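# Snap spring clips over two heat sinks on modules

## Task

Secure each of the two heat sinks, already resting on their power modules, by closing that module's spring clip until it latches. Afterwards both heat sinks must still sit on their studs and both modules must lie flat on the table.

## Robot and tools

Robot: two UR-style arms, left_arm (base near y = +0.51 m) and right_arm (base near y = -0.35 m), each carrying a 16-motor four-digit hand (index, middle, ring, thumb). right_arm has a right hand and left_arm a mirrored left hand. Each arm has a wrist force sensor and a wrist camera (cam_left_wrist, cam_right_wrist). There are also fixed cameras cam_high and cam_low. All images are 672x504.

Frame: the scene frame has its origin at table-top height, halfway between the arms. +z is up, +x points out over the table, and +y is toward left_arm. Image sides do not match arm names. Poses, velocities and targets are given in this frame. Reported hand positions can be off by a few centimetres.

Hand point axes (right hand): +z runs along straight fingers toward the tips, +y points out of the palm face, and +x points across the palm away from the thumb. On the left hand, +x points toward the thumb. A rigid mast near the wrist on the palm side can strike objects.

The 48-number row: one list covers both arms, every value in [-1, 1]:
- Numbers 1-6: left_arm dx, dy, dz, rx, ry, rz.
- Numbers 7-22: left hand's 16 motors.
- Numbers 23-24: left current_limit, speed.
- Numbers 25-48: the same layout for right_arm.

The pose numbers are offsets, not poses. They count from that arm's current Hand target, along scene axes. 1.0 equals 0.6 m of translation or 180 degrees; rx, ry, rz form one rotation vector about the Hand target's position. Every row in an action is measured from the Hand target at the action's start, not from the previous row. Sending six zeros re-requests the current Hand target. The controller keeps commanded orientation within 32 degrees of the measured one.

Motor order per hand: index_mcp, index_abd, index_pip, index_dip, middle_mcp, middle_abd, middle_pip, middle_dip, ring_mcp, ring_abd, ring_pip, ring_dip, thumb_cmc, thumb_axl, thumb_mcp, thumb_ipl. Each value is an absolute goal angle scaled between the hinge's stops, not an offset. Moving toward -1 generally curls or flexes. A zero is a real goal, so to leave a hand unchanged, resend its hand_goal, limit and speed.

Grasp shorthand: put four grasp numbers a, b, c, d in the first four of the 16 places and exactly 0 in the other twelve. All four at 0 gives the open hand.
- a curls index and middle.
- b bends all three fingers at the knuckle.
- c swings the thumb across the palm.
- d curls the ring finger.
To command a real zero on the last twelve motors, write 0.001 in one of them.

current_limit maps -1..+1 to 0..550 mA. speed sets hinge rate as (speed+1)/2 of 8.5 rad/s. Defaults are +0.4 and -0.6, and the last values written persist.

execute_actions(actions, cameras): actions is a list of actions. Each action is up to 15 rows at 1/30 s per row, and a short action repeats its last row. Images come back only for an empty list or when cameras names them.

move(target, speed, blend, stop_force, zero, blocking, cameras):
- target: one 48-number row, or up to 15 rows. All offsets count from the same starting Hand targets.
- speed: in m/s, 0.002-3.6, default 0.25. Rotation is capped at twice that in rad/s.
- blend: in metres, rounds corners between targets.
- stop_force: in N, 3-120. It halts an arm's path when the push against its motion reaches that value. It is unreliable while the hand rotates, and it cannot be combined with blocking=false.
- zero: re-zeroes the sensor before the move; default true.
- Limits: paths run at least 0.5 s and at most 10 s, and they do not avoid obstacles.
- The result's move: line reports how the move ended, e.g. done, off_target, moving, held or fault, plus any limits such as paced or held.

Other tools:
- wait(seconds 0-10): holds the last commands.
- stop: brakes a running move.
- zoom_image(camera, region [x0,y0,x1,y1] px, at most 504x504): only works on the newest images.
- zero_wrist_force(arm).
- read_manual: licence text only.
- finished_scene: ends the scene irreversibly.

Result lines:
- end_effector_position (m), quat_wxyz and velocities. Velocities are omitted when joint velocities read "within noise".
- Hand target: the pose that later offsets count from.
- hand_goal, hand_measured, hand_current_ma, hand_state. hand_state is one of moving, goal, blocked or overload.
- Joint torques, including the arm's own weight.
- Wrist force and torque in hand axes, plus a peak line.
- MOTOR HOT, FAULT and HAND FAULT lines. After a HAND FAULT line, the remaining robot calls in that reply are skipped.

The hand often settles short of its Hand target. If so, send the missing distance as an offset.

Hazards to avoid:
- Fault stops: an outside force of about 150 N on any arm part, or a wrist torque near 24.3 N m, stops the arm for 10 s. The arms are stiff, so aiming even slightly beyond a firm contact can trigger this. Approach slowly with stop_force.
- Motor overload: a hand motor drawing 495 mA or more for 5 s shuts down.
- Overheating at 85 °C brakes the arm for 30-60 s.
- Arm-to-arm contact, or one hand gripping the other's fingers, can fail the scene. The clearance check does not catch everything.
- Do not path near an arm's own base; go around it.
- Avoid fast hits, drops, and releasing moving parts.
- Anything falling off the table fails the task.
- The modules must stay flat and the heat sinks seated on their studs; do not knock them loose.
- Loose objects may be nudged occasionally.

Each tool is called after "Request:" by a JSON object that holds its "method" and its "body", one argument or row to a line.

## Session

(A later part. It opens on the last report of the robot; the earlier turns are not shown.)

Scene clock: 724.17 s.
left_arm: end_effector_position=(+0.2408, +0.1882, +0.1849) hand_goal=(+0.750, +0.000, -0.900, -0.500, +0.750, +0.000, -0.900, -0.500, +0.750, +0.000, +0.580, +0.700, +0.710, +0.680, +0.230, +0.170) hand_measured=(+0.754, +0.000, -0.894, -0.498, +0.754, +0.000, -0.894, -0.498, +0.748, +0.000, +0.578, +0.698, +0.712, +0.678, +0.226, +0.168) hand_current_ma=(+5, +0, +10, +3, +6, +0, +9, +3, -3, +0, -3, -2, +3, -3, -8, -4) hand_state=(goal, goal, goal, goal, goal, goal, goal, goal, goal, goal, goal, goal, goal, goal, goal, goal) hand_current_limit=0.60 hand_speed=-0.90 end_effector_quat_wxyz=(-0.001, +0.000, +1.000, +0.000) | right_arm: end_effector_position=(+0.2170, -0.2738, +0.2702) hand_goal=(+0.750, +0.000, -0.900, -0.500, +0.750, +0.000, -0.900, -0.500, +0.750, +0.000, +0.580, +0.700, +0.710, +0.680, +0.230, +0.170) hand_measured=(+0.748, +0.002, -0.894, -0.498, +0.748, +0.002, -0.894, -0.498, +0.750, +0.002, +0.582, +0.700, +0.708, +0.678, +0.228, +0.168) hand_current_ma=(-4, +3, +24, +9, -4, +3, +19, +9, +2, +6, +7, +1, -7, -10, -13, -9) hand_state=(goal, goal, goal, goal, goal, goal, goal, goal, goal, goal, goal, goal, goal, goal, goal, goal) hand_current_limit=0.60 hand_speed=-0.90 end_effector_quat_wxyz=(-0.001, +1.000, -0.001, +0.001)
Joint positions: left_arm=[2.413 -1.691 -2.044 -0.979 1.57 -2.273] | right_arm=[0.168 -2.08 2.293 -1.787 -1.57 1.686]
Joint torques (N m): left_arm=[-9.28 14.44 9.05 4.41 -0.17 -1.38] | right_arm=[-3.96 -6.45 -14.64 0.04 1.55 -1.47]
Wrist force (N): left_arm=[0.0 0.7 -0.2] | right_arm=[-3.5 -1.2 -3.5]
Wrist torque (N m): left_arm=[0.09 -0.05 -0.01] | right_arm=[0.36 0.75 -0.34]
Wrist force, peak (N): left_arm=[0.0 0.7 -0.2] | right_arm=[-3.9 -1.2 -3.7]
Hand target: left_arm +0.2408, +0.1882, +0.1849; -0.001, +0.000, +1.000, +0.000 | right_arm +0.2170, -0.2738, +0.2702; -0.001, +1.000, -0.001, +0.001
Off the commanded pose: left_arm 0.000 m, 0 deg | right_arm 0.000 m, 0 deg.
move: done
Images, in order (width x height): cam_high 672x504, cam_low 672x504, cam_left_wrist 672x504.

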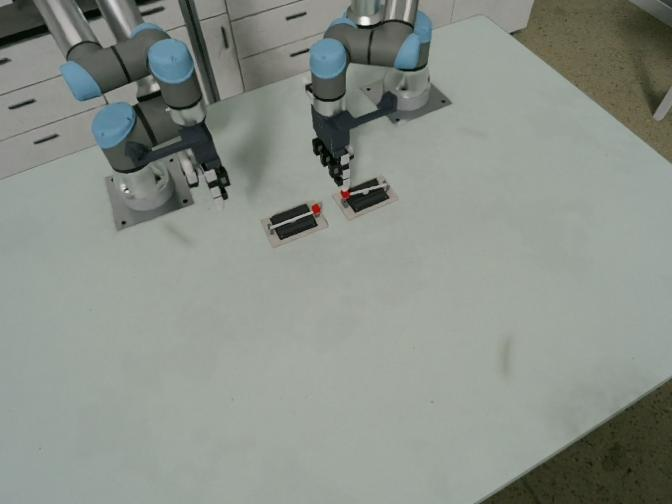

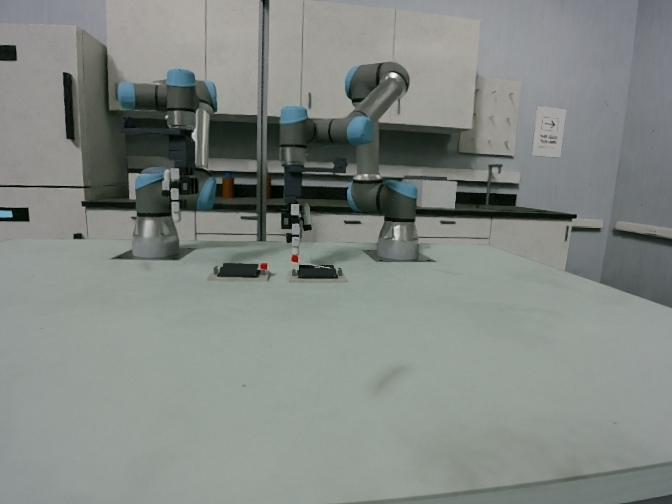

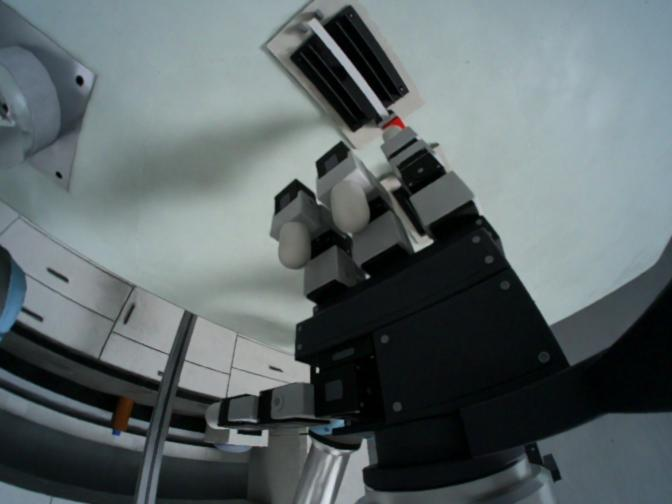

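Request:
{"method": "move", "body": {
  "target": [
    [0.001,-0.01,-0.03,0,0,0, 0.75,0,-0.9,-0.5, 0.75,0,-0.9,-0.5, 0.75,0,0.58,0.70, 0.71,0.68,0.23,0.17, 0.75,-0.9, 0,0,0,0,0,0, 0.75,0,-0.9,-0.5, 0.75,0,-0.9,-0.5, 0.75,0,0.58,0.70, 0.71,0.68,0.23,0.17, 0.6,-0.9]
  ],
  "speed": 0.03,
  "stop_force": 12,
  "cameras": ["cam_high","cam_low"]
}}

Request:
{"method": "zoom_image", "body": {
  "camera": "cam_high",
  "region": [310, 140, 410, 220]
}}

Request:
{"method": "zoom_image", "body": {
  "camera": "cam_low",
  "region": [260, 210, 370, 290]
}}

Scene clock: 732.97 s.
left_arm: end_effector_position=(+0.2414, +0.1822, +0.1669) hand_goal=(+0.750, +0.000, -0.900, -0.500, +0.750, +0.000, -0.900, -0.500, +0.750, +0.000, +0.580, +0.700, +0.710, +0.680, +0.230, +0.170) hand_measured=(+0.754, +0.000, -0.894, -0.498, +0.754, +0.000, -0.894, -0.498, +0.748, +0.000, +0.578, +0.698, +0.712, +0.678, +0.226, +0.168) hand_current_ma=(+5, +0, +10, +3, +6, +0, +9, +3, -3, +0, -3, -2, +3, -3, -8, -4) hand_state=(goal, goal, goal, goal, goal, goal, goal, goal, goal, goal, goal, goal, goal, goal, goal, goal) hand_current_limit=0.75 hand_speed=-0.90 end_effector_quat_wxyz=(-0.001, +0.000, +1.000, +0.000) | right_arm: end_effector_position=(+0.2170, -0.2738, +0.2702) hand_goal=(+0.750, +0.000, -0.900, -0.500, +0.750, +0.000, -0.900, -0.500, +0.750, +0.000, +0.580, +0.700, +0.710, +0.680, +0.230, +0.170) hand_measured=(+0.748, +0.002, -0.894, -0.498, +0.748, +0.002, -0.894, -0.498, +0.750, +0.002, +0.582, +0.700, +0.708, +0.678, +0.228, +0.168) hand_current_ma=(-4, +3, +24, +9, -4, +3, +19, +9, +2, +6, +7, +1, -7, -10, -13, -9) hand_state=(goal, goal, goal, goal, goal, goal, goal, goal, goal, goal, goal, goal, goal, goal, goal, goal) hand_current_limit=0.60 hand_speed=-0.90 end_effector_quat_wxyz=(-0.001, +1.000, -0.001, +0.001)
Joint positions: left_arm=[2.404 -1.73 -2.053 -0.93 1.57 -2.282] | right_arm=[0.168 -2.08 2.293 -1.787 -1.57 1.686]
Joint torques (N m): left_arm=[-9.23 15.27 9.07 4.44 0.08 -1.48] | right_arm=[-5.1 -5.97 -15.08 -0.34 1.39 -1.4]
Wrist force (N): left_arm=[0.0 0.5 -0.1] | right_arm=[-3.7 -1.2 -3.6]
Wrist torque (N m): left_arm=[0.01 -0.02 0.00] | right_arm=[0.37 0.77 -0.36]
Wrist force, peak (N): left_arm=[0.2 0.7 -0.2] | right_arm=[-3.9 -0.9 -3.7]
Hand target: left_arm +0.2414, +0.1822, +0.1669; -0.001, +0.000, +1.000, +0.000 | right_arm +0.2170, -0.2738, +0.2702; -0.001, +1.000, -0.001, +0.001
Off the commanded pose: left_arm 0.000 m, 0 deg | right_arm 0.000 m, 0 deg.
move: done
Images, in order (width x height): cam_high 672x504, cam_low 672x504.

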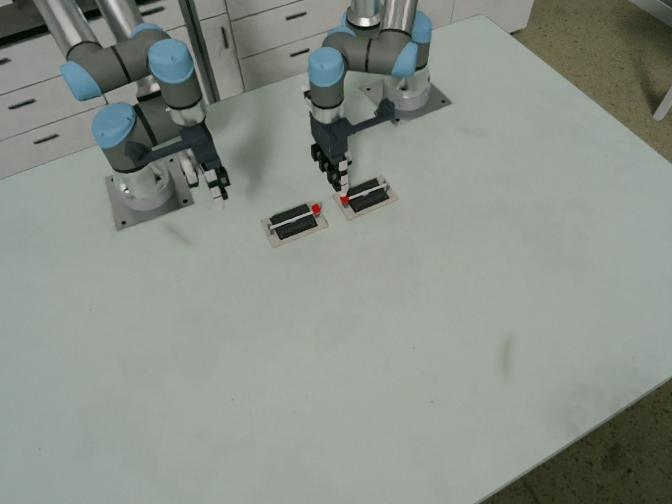

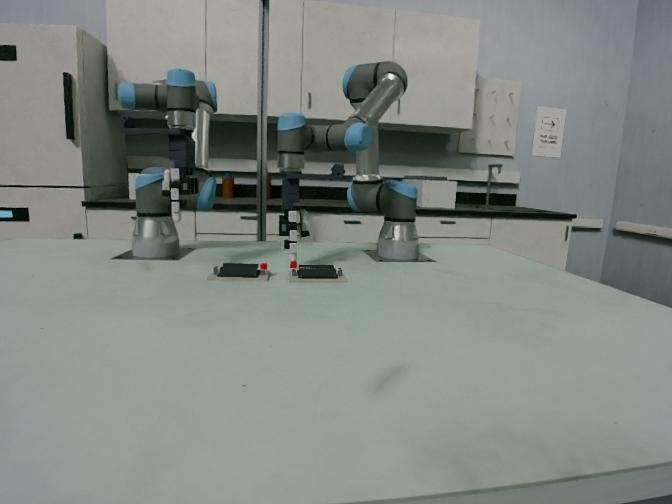

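Scaled by 5.040 from the camera's 672x504 image, which has a finer 960x720 frame.

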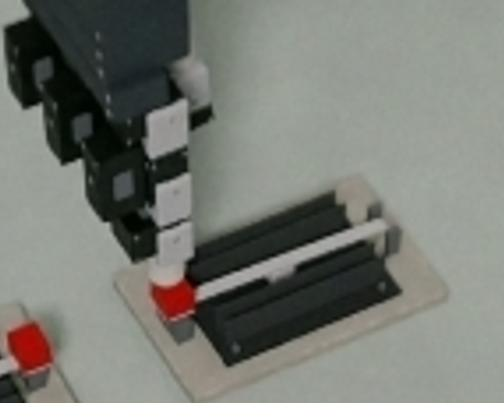

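Scaled by 4.582 from the camera's 672x504 image, which has a finer 960x720 frame.

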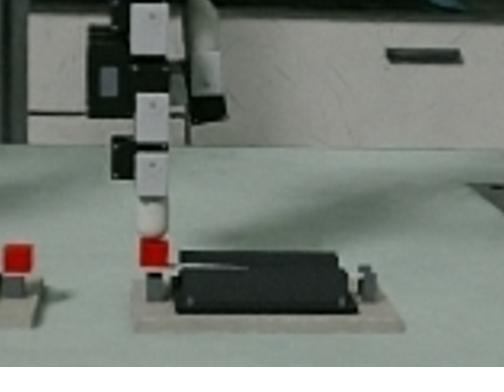

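Request:
{"method": "move", "body": {
  "target": [
    [0.007,0,0.004,0,0,0, 0.75,0,-0.9,-0.5, 0.75,0,-0.9,-0.5, 0.75,0,0.58,0.70, 0.71,0.68,0.23,0.17, 0.75,-0.9, 0,0,0,0,0,0, 0.75,0,-0.9,-0.5, 0.75,0,-0.9,-0.5, 0.75,0,0.58,0.70, 0.71,0.68,0.23,0.17, 0.6,-0.9]
  ],
  "speed": 0.03,
  "cameras": []
}}

Request:
{"method": "move", "body": {
  "target": [
    [0,0,-0.05,0,0,0, 0.75,0,-0.9,-0.5, 0.75,0,-0.9,-0.5, 0.75,0,0.58,0.70, 0.71,0.68,0.23,0.17, 0.75,-0.9, 0,0,0,0,0,0, 0.75,0,-0.9,-0.5, 0.75,0,-0.9,-0.5, 0.75,0,0.58,0.70, 0.71,0.68,0.23,0.17, 0.6,-0.9]
  ],
  "speed": 0.012,
  "stop_force": 20,
  "cameras": ["cam_high","cam_low"]
}}

Request:
{"method": "zoom_image", "body": {
  "camera": "cam_high",
  "region": [310, 140, 410, 220]
}}

Request:
{"method": "zoom_image", "body": {
  "camera": "cam_low",
  "region": [260, 210, 370, 290]
}}

Scene clock: 744.93 s.
left_arm: end_effector_position=(+0.2454, +0.1822, +0.1693) hand_goal=(+0.750, +0.000, -0.900, -0.500, +0.750, +0.000, -0.900, -0.500, +0.750, +0.000, +0.580, +0.700, +0.710, +0.680, +0.230, +0.170) hand_measured=(+0.754, +0.000, -0.894, -0.498, +0.754, +0.000, -0.894, -0.498, +0.748, +0.000, +0.578, +0.698, +0.712, +0.678, +0.226, +0.168) hand_current_ma=(+5, +0, +10, +3, +6, +0, +9, +3, -3, +0, -3, -2, +3, -3, -8, -4) hand_state=(goal, goal, goal, goal, goal, goal, goal, goal, goal, goal, goal, goal, goal, goal, goal, goal) hand_current_limit=0.75 hand_speed=-0.90 end_effector_quat_wxyz=(-0.001, +0.000, +1.000, +0.000) | right_arm: end_effector_position=(+0.2170, -0.2738, +0.2702) hand_goal=(+0.750, +0.000, -0.900, -0.500, +0.750, +0.000, -0.900, -0.500, +0.750, +0.000, +0.580, +0.700, +0.710, +0.680, +0.230, +0.170) hand_measured=(+0.748, +0.002, -0.894, -0.498, +0.748, +0.002, -0.894, -0.498, +0.750, +0.002, +0.582, +0.700, +0.708, +0.678, +0.228, +0.168) hand_current_ma=(-4, +3, +24, +9, -4, +3, +19, +9, +2, +6, +7, +1, -7, -10, -13, -9) hand_state=(goal, goal, goal, goal, goal, goal, goal, goal, goal, goal, goal, goal, goal, goal, goal, goal) hand_current_limit=0.60 hand_speed=-0.90 end_effector_quat_wxyz=(-0.001, +1.000, -0.001, +0.001)
Joint positions: left_arm=[2.409 -1.731 -2.044 -0.938 1.57 -2.276] | right_arm=[0.168 -2.08 2.293 -1.787 -1.57 1.686]
Joint torques (N m): left_arm=[11.98 15.68 29.46 0.07 -1.72 1.51] | right_arm=[-5.03 -6.1 -15.37 -0.22 1.51 -1.53]
Wrist force (N): left_arm=[-0.1 0.3 -0.2] | right_arm=[-3.6 -1.2 -3.7]
Wrist torque (N m): left_arm=[0.01 -0.01 -0.19] | right_arm=[0.37 0.77 -0.36]
Wrist force, peak (N): left_arm=[-0.1 0.8 0.0] | right_arm=[-3.9 -1.1 -3.6]
Hand target: left_arm +0.2456, +0.1822, +0.1693; -0.001, +0.000, +1.000, +0.000 | right_arm +0.2170, -0.2738, +0.2702; -0.001, +1.000, -0.001, +0.001
Off the commanded pose: left_arm 0.000 m, 0 deg | right_arm 0.000 m, 0 deg.
move: done
No camera images: "cameras" was empty.

Scene clock: 746.60 s.
left_arm: end_effector_position=(+0.2457, +0.1821, +0.1638) hand_goal=(+0.750, +0.000, -0.900, -0.500, +0.750, +0.000, -0.900, -0.500, +0.750, +0.000, +0.580, +0.700, +0.710, +0.680, +0.230, +0.170) hand_measured=(+0.754, +0.000, -0.894, -0.498, +0.754, +0.000, -0.894, -0.498, +0.748, +0.002, +0.578, +0.698, +0.712, +0.678, +0.226, +0.168) hand_current_ma=(+5, +0, +10, +3, +6, +0, +9, +3, -3, +2, -1, -2, +3, -3, -8, -4) hand_state=(goal, goal, goal, goal, goal, goal, goal, goal, goal, goal, goal, goal, goal, goal, goal, goal) hand_current_limit=0.75 hand_speed=-0.90 end_effector_quat_wxyz=(+0.000, +0.000, +1.000, +0.000) | right_arm: end_effector_position=(+0.2170, -0.2738, +0.2702) hand_goal=(+0.750, +0.000, -0.900, -0.500, +0.750, +0.000, -0.900, -0.500, +0.750, +0.000, +0.580, +0.700, +0.710, +0.680, +0.230, +0.170) hand_measured=(+0.748, +0.002, -0.894, -0.498, +0.748, +0.002, -0.894, -0.498, +0.750, +0.002, +0.582, +0.700, +0.708, +0.678, +0.228, +0.168) hand_current_ma=(-4, +3, +24, +9, -4, +3, +19, +9, +2, +6, +7, +1, -7, -10, -13, -9) hand_state=(goal, goal, goal, goal, goal, goal, goal, goal, goal, goal, goal, goal, goal, goal, goal, goal) hand_current_limit=0.60 hand_speed=-0.90 end_effector_quat_wxyz=(-0.001, +1.000, -0.001, +0.001)
Joint positions: left_arm=[2.409 -1.74 -2.051 -0.922 1.57 -2.276] | right_arm=[0.168 -2.08 2.293 -1.787 -1.57 1.686]
Joint torques (N m): left_arm=[8.98 25.95 21 -1.74 -2.09 1.28] | right_arm=[-3.76 -5.22 -15.59 -0.13 1.48 -1.42]
Wrist force (N): left_arm=[0.0 0.2 -14.6] | right_arm=[-3.8 -1.3 -3.7]
Wrist torque (N m): left_arm=[1.13 -1.00 -0.16] | right_arm=[0.36 0.79 -0.38]
Wrist force, peak (N): left_arm=[0.1 0.2 -22.8] | right_arm=[-3.9 -1.1 -3.8]
Hand target: left_arm +0.2457, +0.1821, +0.1638; +0.000, +0.000, +1.000, +0.000 (not the last commanded pose) | right_arm +0.2170, -0.2738, +0.2702; -0.001, +1.000, -0.001, +0.001
Off the commanded pose: left_arm 0.024 m, 0 deg | right_arm 0.000 m, 0 deg.
move: contact (left_arm)
Images, in order (width x height): cam_high 672x504, cam_low 672x504.

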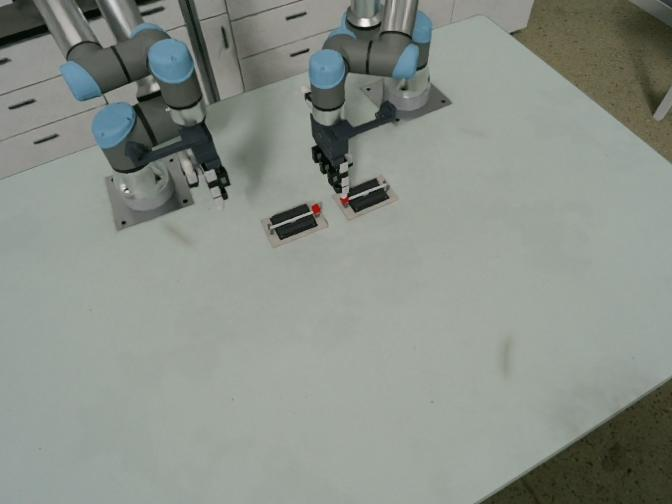

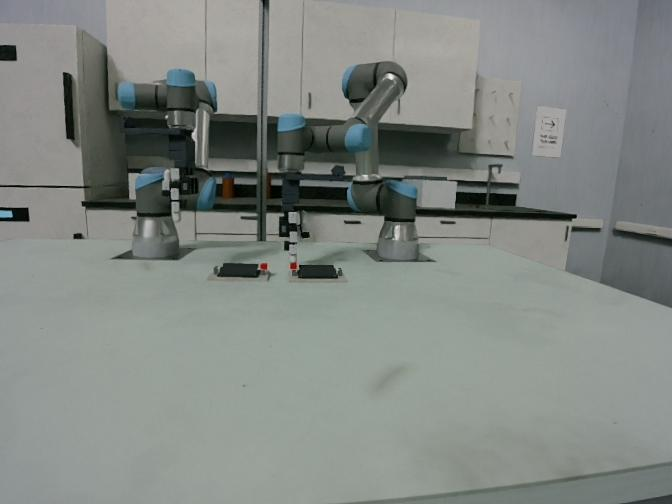

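Scaled by 5.040 from the camera's 672x504 image, which has a finer 960x720 frame.

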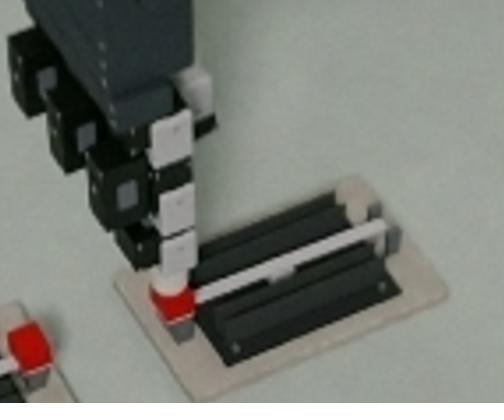

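Scaled by 4.582 from the camera's 672x504 image, which has a finer 960x720 frame.

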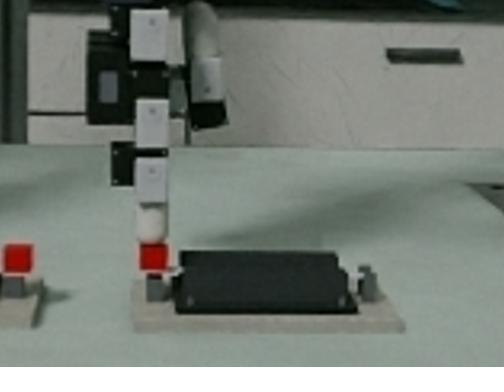

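Request:
{"method": "move", "body": {
  "target": [
    [0,0,-0.035,0,0,0, 0.75,0,-0.9,-0.5, 0.75,0,-0.9,-0.5, 0.75,0,0.58,0.70, 0.71,0.68,0.23,0.17, 0.75,-0.9, 0,0,0,0,0,0, 0.75,0,-0.9,-0.5, 0.75,0,-0.9,-0.5, 0.75,0,0.58,0.70, 0.71,0.68,0.23,0.17, 0.6,-0.9]
  ],
  "speed": 0.01,
  "stop_force": 25,
  "cameras": ["cam_high","cam_low"]
}}

Request:
{"method": "zoom_image", "body": {
  "camera": "cam_high",
  "region": [310, 140, 410, 220]
}}

Request:
{"method": "zoom_image", "body": {
  "camera": "cam_low",
  "region": [260, 210, 370, 290]
}}

Scene clock: 759.63 s.
left_arm: end_effector_position=(+0.2457, +0.1821, +0.1586) hand_goal=(+0.750, +0.000, -0.900, -0.500, +0.750, +0.000, -0.900, -0.500, +0.750, +0.000, +0.580, +0.700, +0.710, +0.680, +0.230, +0.170) hand_measured=(+0.754, +0.000, -0.894, -0.498, +0.754, +0.000, -0.894, -0.498, +0.748, +0.006, +0.580, +0.698, +0.712, +0.678, +0.226, +0.168) hand_current_ma=(+5, +0, +10, +3, +6, +0, +9, +3, -2, +7, +0, -2, +3, -3, -8, -4) hand_state=(goal, goal, goal, goal, goal, goal, goal, goal, goal, goal, goal, goal, goal, goal, goal, goal) hand_current_limit=0.75 hand_speed=-0.90 end_effector_quat_wxyz=(+0.000, +0.000, +1.000, +0.000) | right_arm: end_effector_position=(+0.2170, -0.2738, +0.2702) hand_goal=(+0.750, +0.000, -0.900, -0.500, +0.750, +0.000, -0.900, -0.500, +0.750, +0.000, +0.580, +0.700, +0.710, +0.680, +0.230, +0.170) hand_measured=(+0.748, +0.002, -0.894, -0.498, +0.748, +0.002, -0.894, -0.498, +0.750, +0.002, +0.582, +0.700, +0.708, +0.678, +0.228, +0.168) hand_current_ma=(-4, +3, +24, +9, -4, +3, +19, +9, +2, +6, +7, +1, -7, -10, -13, -9) hand_state=(goal, goal, goal, goal, goal, goal, goal, goal, goal, goal, goal, goal, goal, goal, goal, goal) hand_current_limit=0.60 hand_speed=-0.90 end_effector_quat_wxyz=(-0.001, +1.000, -0.001, +0.001)
Joint positions: left_arm=[2.409 -1.749 -2.057 -0.907 1.57 -2.276] | right_arm=[0.168 -2.08 2.293 -1.787 -1.57 1.686]
Joint torques (N m): left_arm=[4.98 13.82 10.33 -4.88 -2.22 1.18] | right_arm=[-4.62 -6.71 -15 -0.2 1.36 -1.59]
Wrist force (N): left_arm=[0.1 -0.2 -40.3] | right_arm=[-3.8 -1.1 -3.4]
Wrist torque (N m): left_arm=[3.13 -2.75 -0.14] | right_arm=[0.36 0.78 -0.37]
Wrist force, peak (N): left_arm=[0.2 -0.3 -47.8] | right_arm=[-3.9 -1.1 -3.9]
Hand target: left_arm +0.2457, +0.1821, +0.1586; +0.000, +0.000, +1.000, +0.000 (not the last commanded pose) | right_arm +0.2170, -0.2738, +0.2702; -0.001, +1.000, -0.001, +0.001
Off the commanded pose: left_arm 0.016 m, 0 deg | right_arm 0.000 m, 0 deg.
move: contact (left_arm)
Images, in order (width x height): cam_high 672x504, cam_low 672x504.

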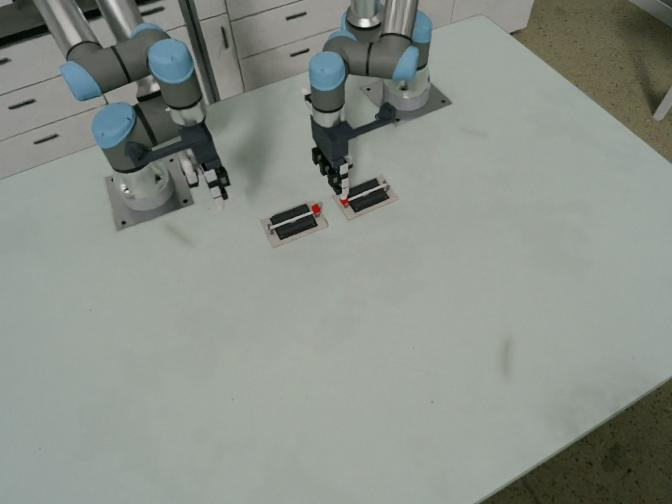

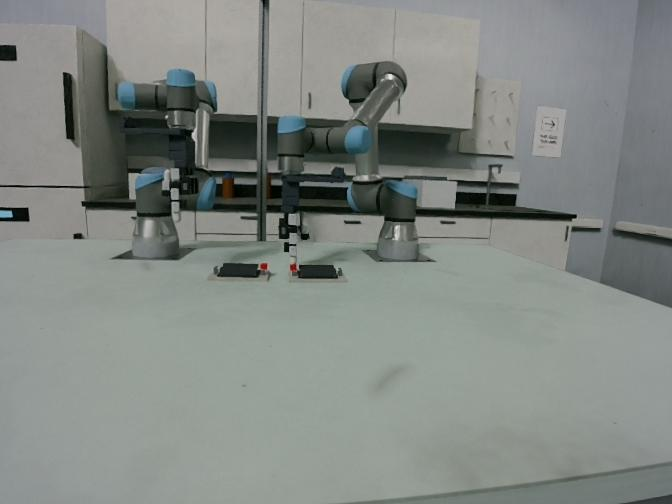

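Scaled by 5.040 from the camera's 672x504 image, which has a finer 960x720 frame.

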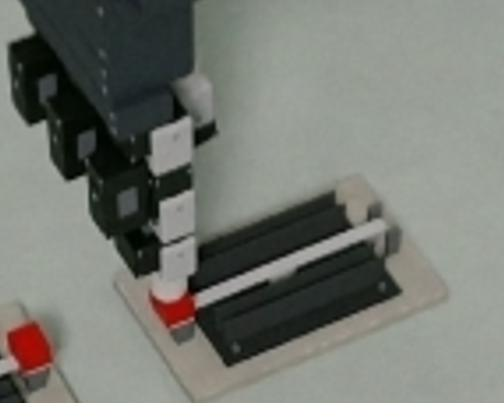

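Scaled by 4.582 from the camera's 672x504 image, which has a finer 960x720 frame.

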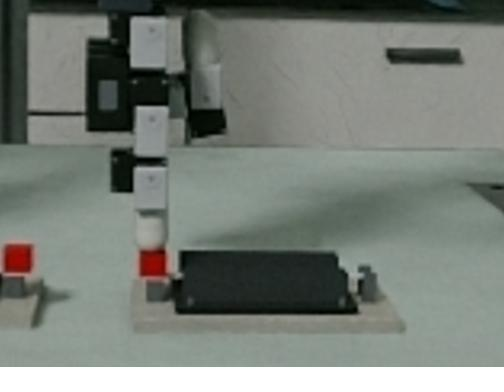

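Request:
{"method": "move", "body": {
  "target": [
    [0,0,-0.03,0,0,0, 0.75,0,-0.9,-0.5, 0.75,0,-0.9,-0.5, 0.75,0,0.58,0.70, 0.71,0.68,0.23,0.17, 0.75,-0.9, 0,0,0,0,0,0, 0.75,0,-0.9,-0.5, 0.75,0,-0.9,-0.5, 0.75,0,0.58,0.70, 0.71,0.68,0.23,0.17, 0.6,-0.9]
  ],
  "speed": 0.008,
  "stop_force": 25,
  "cameras": []
}}

Request:
{"method": "move", "body": {
  "target": [
    [0,0,0.06,0,0,0, 0.75,0,-0.9,-0.5, 0.75,0,-0.9,-0.5, 0.75,0,0.58,0.70, 0.71,0.68,0.23,0.17, 0.6,-0.9, 0,0,0,0,0,0, 0.75,0,-0.9,-0.5, 0.75,0,-0.9,-0.5, 0.75,0,0.58,0.70, 0.71,0.68,0.23,0.17, 0.6,-0.9]
  ],
  "speed": 0.03,
  "cameras": ["all"]
}}

Request:
{"method": "zoom_image", "body": {
  "camera": "cam_high",
  "region": [310, 140, 410, 220]
}}

Request:
{"method": "zoom_image", "body": {
  "camera": "cam_low",
  "region": [260, 210, 370, 290]
}}

Request:
{"method": "zoom_image", "body": {
  "camera": "cam_left_wrist",
  "region": [240, 0, 460, 170]
}}

Scene clock: 770.63 s.
left_arm: end_effector_position=(+0.2459, +0.1819, +0.1576) hand_goal=(+0.750, +0.000, -0.900, -0.500, +0.750, +0.000, -0.900, -0.500, +0.750, +0.000, +0.580, +0.700, +0.710, +0.680, +0.230, +0.170) hand_measured=(+0.754, +0.000, -0.894, -0.498, +0.754, +0.000, -0.894, -0.498, +0.746, +0.012, +0.580, +0.698, +0.712, +0.678, +0.226, +0.168) hand_current_ma=(+5, +0, +10, +3, +6, +0, +9, +3, -5, +16, +1, -2, +3, -3, -8, -4) hand_state=(goal, goal, goal, goal, goal, goal, goal, goal, goal, goal, goal, goal, goal, goal, goal, goal) hand_current_limit=0.75 hand_speed=-0.90 end_effector_quat_wxyz=(+0.000, +0.000, +1.000, +0.000) | right_arm: end_effector_position=(+0.2170, -0.2738, +0.2702) hand_goal=(+0.750, +0.000, -0.900, -0.500, +0.750, +0.000, -0.900, -0.500, +0.750, +0.000, +0.580, +0.700, +0.710, +0.680, +0.230, +0.170) hand_measured=(+0.748, +0.002, -0.894, -0.498, +0.748, +0.002, -0.894, -0.498, +0.750, +0.002, +0.582, +0.700, +0.708, +0.678, +0.228, +0.168) hand_current_ma=(-4, +3, +24, +9, -4, +3, +19, +9, +2, +6, +7, +1, -7, -10, -13, -9) hand_state=(goal, goal, goal, goal, goal, goal, goal, goal, goal, goal, goal, goal, goal, goal, goal, goal) hand_current_limit=0.60 hand_speed=-0.90 end_effector_quat_wxyz=(-0.001, +1.000, -0.001, +0.001)
Joint positions: left_arm=[2.409 -1.75 -2.058 -0.903 1.57 -2.276] | right_arm=[0.168 -2.08 2.293 -1.787 -1.57 1.686]
Joint torques (N m): left_arm=[4.88 2.07 -0.59 -7.81 -2.28 1.2] | right_arm=[-3.6 -5.75 -15.31 -0.14 1.61 -1.4]
Wrist force (N): left_arm=[-0.6 -0.8 -65.0] | right_arm=[-3.5 -1.1 -3.4]
Wrist torque (N m): left_arm=[5.02 -4.36 -0.16] | right_arm=[0.36 0.75 -0.34]
Wrist force, peak (N): left_arm=[-0.3 -0.9 -72.2] | right_arm=[-3.9 -1.3 -3.6]
Hand target: left_arm +0.2459, +0.1819, +0.1576; +0.000, +0.000, +1.000, +0.000 (not the last commanded pose) | right_arm +0.2170, -0.2738, +0.2702; -0.001, +1.000, -0.001, +0.001
Off the commanded pose: left_arm 0.017 m, 0 deg | right_arm 0.000 m, 0 deg.
move: contact (left_arm)
No camera images: "cameras" was empty.

Scene clock: 772.30 s.
left_arm: end_effector_position=(+0.2459, +0.1819, +0.1935) hand_goal=(+0.750, +0.000, -0.900, -0.500, +0.750, +0.000, -0.900, -0.500, +0.750, +0.000, +0.580, +0.700, +0.710, +0.680, +0.230, +0.170) hand_measured=(+0.754, +0.000, -0.894, -0.498, +0.754, +0.000, -0.894, -0.498, +0.750, +0.000, +0.580, +0.698, +0.712, +0.678, +0.226, +0.168) hand_current_ma=(+5, +0, +10, +3, +6, +0, +9, +3, -1, +1, +1, -2, +3, -3, -8, -4) hand_state=(goal, goal, goal, goal, goal, goal, goal, goal, goal, goal, goal, goal, goal, goal, goal, goal) hand_current_limit=0.60 hand_speed=-0.90 end_effector_quat_wxyz=(+0.000, +0.000, +1.000, +0.000) | right_arm: end_effector_position=(+0.2170, -0.2738, +0.2702) hand_goal=(+0.750, +0.000, -0.900, -0.500, +0.750, +0.000, -0.900, -0.500, +0.750, +0.000, +0.580, +0.700, +0.710, +0.680, +0.230, +0.170) hand_measured=(+0.748, +0.002, -0.894, -0.498, +0.748, +0.002, -0.894, -0.498, +0.750, +0.002, +0.582, +0.700, +0.708, +0.678, +0.228, +0.168) hand_current_ma=(-4, +3, +24, +9, -4, +3, +19, +9, +2, +6, +7, +1, -7, -10, -13, -9) hand_state=(goal, goal, goal, goal, goal, goal, goal, goal, goal, goal, goal, goal, goal, goal, goal, goal) hand_current_limit=0.60 hand_speed=-0.90 end_effector_quat_wxyz=(-0.001, +1.000, -0.001, +0.001)
Joint positions: left_arm=[2.409 -1.696 -2.012 -1.004 1.57 -2.276] | right_arm=[0.168 -2.08 2.293 -1.787 -1.57 1.686]
Joint torques (N m): left_arm=[1.25 33.26 30.26 0.12 -0.82 0.07] | right_arm=[-4.4 -7.34 -15.31 -0.16 1.5 -1.38]
Wrist force (N): left_arm=[-0.1 0.4 -0.2] | right_arm=[-3.8 -1.3 -3.4]
Wrist torque (N m): left_arm=[0.03 -0.04 -0.21] | right_arm=[0.33 0.79 -0.37]
Wrist force, peak (N): left_arm=[-0.5 -0.7 -65.1] | right_arm=[-4.0 -1.0 -3.5]
Hand target: left_arm +0.2459, +0.1819, +0.1936; +0.000, +0.000, +1.000, +0.000 | right_arm +0.2170, -0.2738, +0.2702; -0.001, +1.000, -0.001, +0.001
Off the commanded pose: left_arm 0.000 m, 0 deg | right_arm 0.000 m, 0 deg.
move: done

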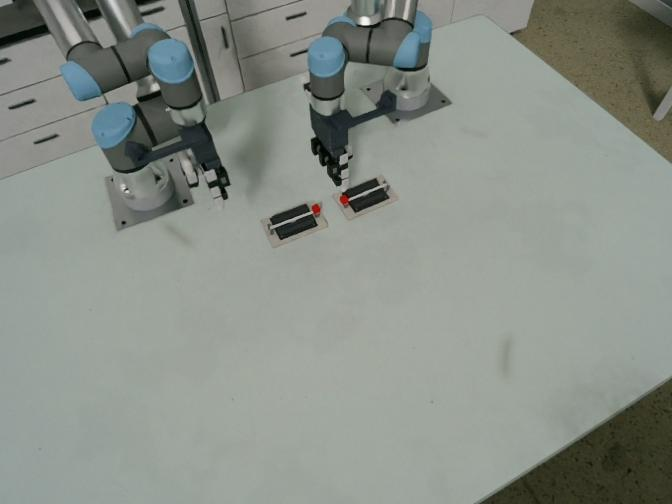

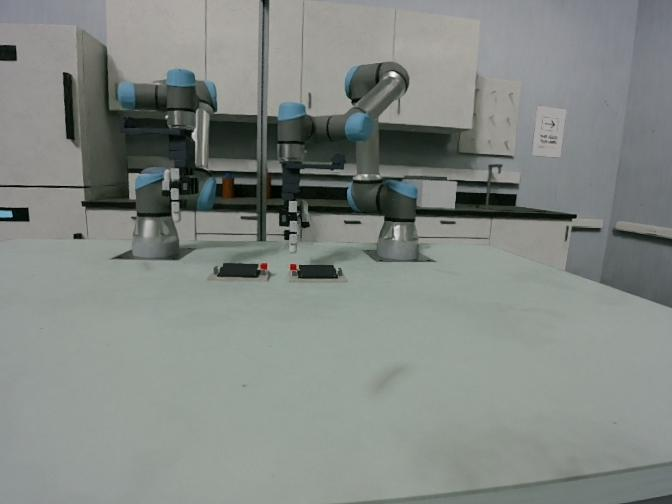

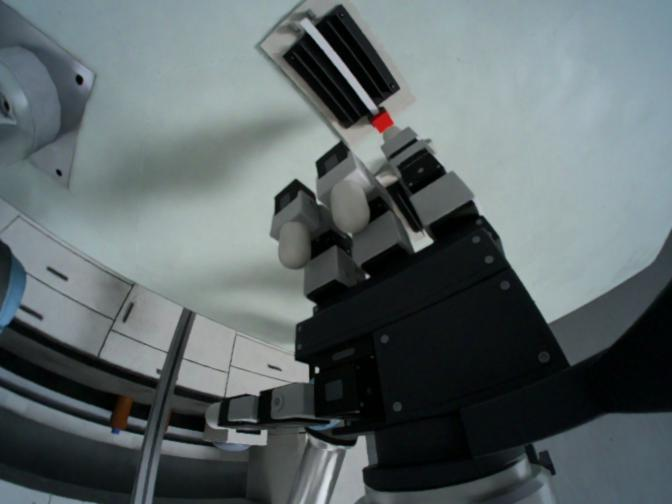

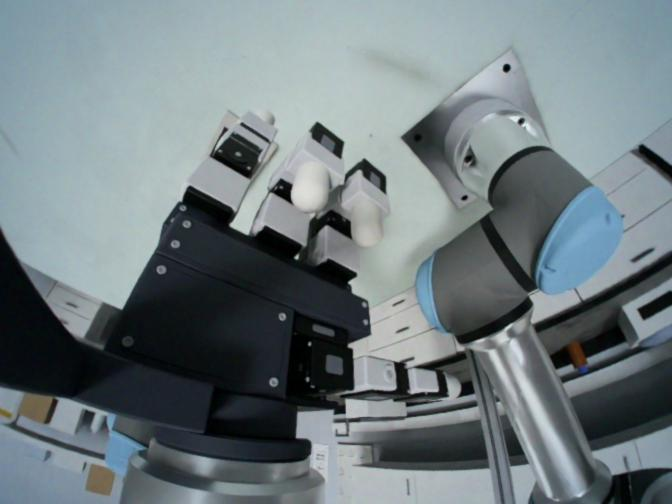

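Scaled by 5.040 from the camera's 672x504 image, which has a finer 960x720 frame.

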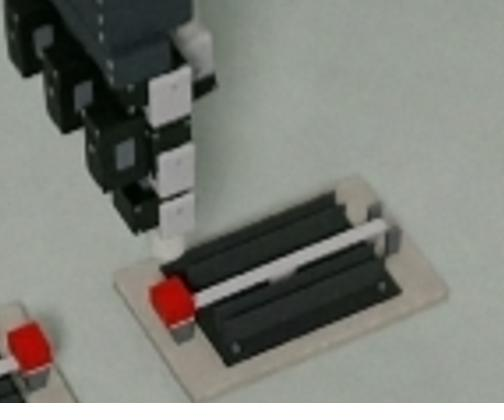

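Scaled by 4.582 from the camera's 672x504 image, which has a finer 960x720 frame.

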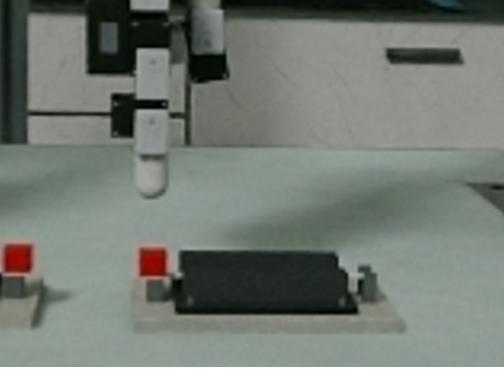

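Scaled by 2.291 from the camera's 672x504 image, which has a finer 960x720 frame.

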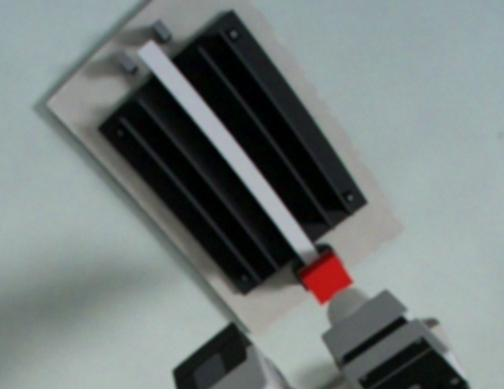

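Request:
{"method": "move", "body": {
  "target": [
    [0,0.02,0.12,0,0,0, 0.75,0,-0.9,-0.5, 0.75,0,-0.9,-0.5, 0.75,0,0.58,0.70, 0.71,0.68,0.23,0.17, 0.6,-0.9, 0,0,0,0,0,0, 0.75,0,-0.9,-0.5, 0.75,0,-0.9,-0.5, 0.75,0,0.58,0.70, 0.71,0.68,0.23,0.17, 0.6,-0.9]
  ],
  "speed": 0.1,
  "cameras": ["cam_high","cam_low"]
}}

Request:
{"method": "zoom_image", "body": {
  "camera": "cam_high",
  "region": [250, 160, 410, 260]
}}

Request:
{"method": "zoom_image", "body": {
  "camera": "cam_low",
  "region": [200, 240, 360, 300]
}}

Scene clock: 787.27 s.
left_arm: end_effector_position=(+0.2459, +0.1939, +0.2655) hand_goal=(+0.750, +0.000, -0.900, -0.500, +0.750, +0.000, -0.900, -0.500, +0.750, +0.000, +0.580, +0.700, +0.710, +0.680, +0.230, +0.170) hand_measured=(+0.754, +0.000, -0.894, -0.498, +0.754, +0.000, -0.894, -0.498, +0.750, +0.000, +0.580, +0.698, +0.712, +0.678, +0.226, +0.168) hand_current_ma=(+5, +0, +10, +3, +6, +0, +9, +3, -1, +1, +1, -2, +3, -3, -8, -4) hand_state=(goal, goal, goal, goal, goal, goal, goal, goal, goal, goal, goal, goal, goal, goal, goal, goal) hand_current_limit=0.60 hand_speed=-0.90 end_effector_quat_wxyz=(+0.000, +0.000, +1.000, +0.000) | right_arm: end_effector_position=(+0.2170, -0.2738, +0.2702) hand_goal=(+0.750, +0.000, -0.900, -0.500, +0.750, +0.000, -0.900, -0.500, +0.750, +0.000, +0.580, +0.700, +0.710, +0.680, +0.230, +0.170) hand_measured=(+0.748, +0.002, -0.894, -0.498, +0.748, +0.002, -0.894, -0.498, +0.750, +0.002, +0.582, +0.700, +0.708, +0.678, +0.228, +0.168) hand_current_ma=(-4, +3, +24, +9, -4, +3, +19, +9, +2, +6, +7, +1, -7, -10, -13, -9) hand_state=(goal, goal, goal, goal, goal, goal, goal, goal, goal, goal, goal, goal, goal, goal, goal, goal) hand_current_limit=0.60 hand_speed=-0.90 end_effector_quat_wxyz=(-0.001, +1.000, -0.001, +0.001)
Joint positions: left_arm=[2.429 -1.59 -1.921 -1.201 1.57 -2.257] | right_arm=[0.168 -2.08 2.293 -1.787 -1.57 1.686]
Joint torques (N m): left_arm=[10.41 28.71 30.83 0.27 -2.86 1.38] | right_arm=[-3.11 -6.05 -15.46 -0.35 1.49 -1.57]
Wrist force (N): left_arm=[-0.4 0.3 0.1] | right_arm=[-3.2 -1.2 -3.6]
Wrist torque (N m): left_arm=[0.01 0.04 -0.23] | right_arm=[0.36 0.71 -0.32]
Wrist force, peak (N): left_arm=[-0.2 0.5 0.6] | right_arm=[-3.9 -1.2 -3.6]
Hand target: left_arm +0.2459, +0.1939, +0.2656; +0.000, +0.000, +1.000, +0.000 | right_arm +0.2170, -0.2738, +0.2702; -0.001, +1.000, -0.001, +0.001
Off the commanded pose: left_arm 0.000 m, 0 deg | right_arm 0.000 m, 0 deg.
move: done
Images, in order (width x height): cam_high 672x504, cam_low 672x504.

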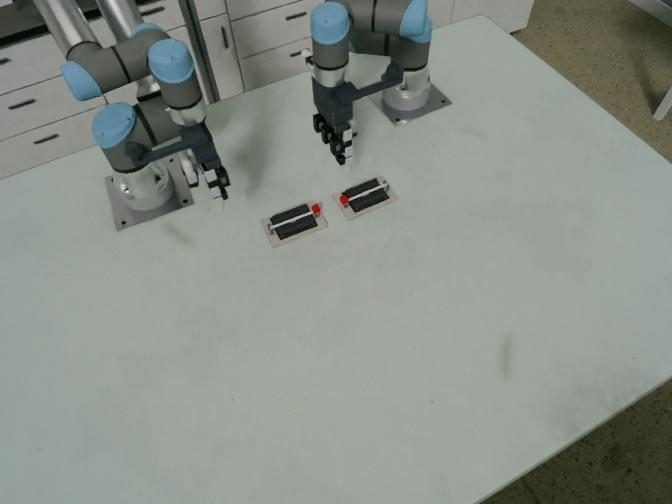

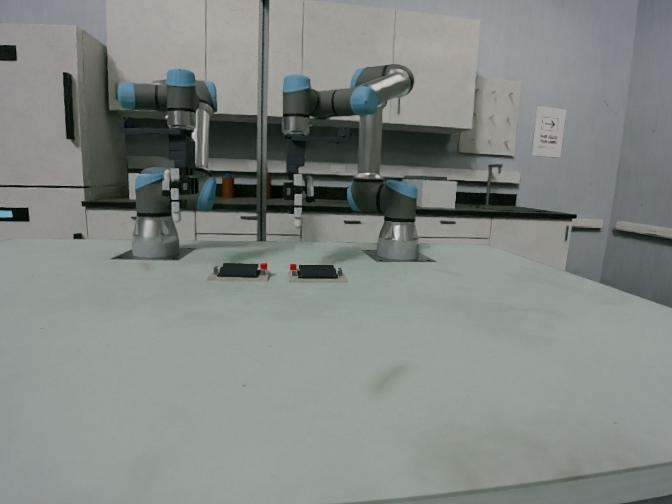

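Scaled by 3.150 from the camera's 672x504 image, which has a finer 960x720 frame.

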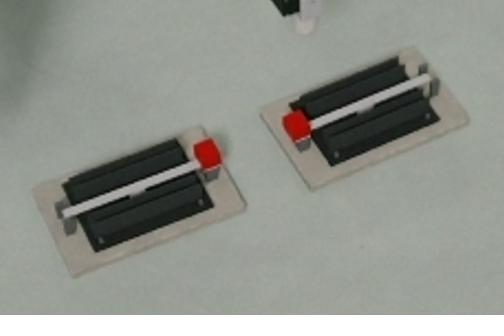

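Scaled by 3.150 from the camera's 672x504 image, which has a finer 960x720 frame.

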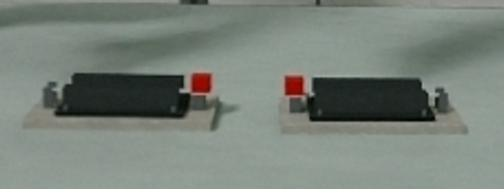

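Both clips stay down after I let go, the heat sinks are still on their studs, and both modules lie flat on the table.

Request:
{"method": "finished_scene", "body": {
  "scene": 1
}}

The scene is finished: the task was done.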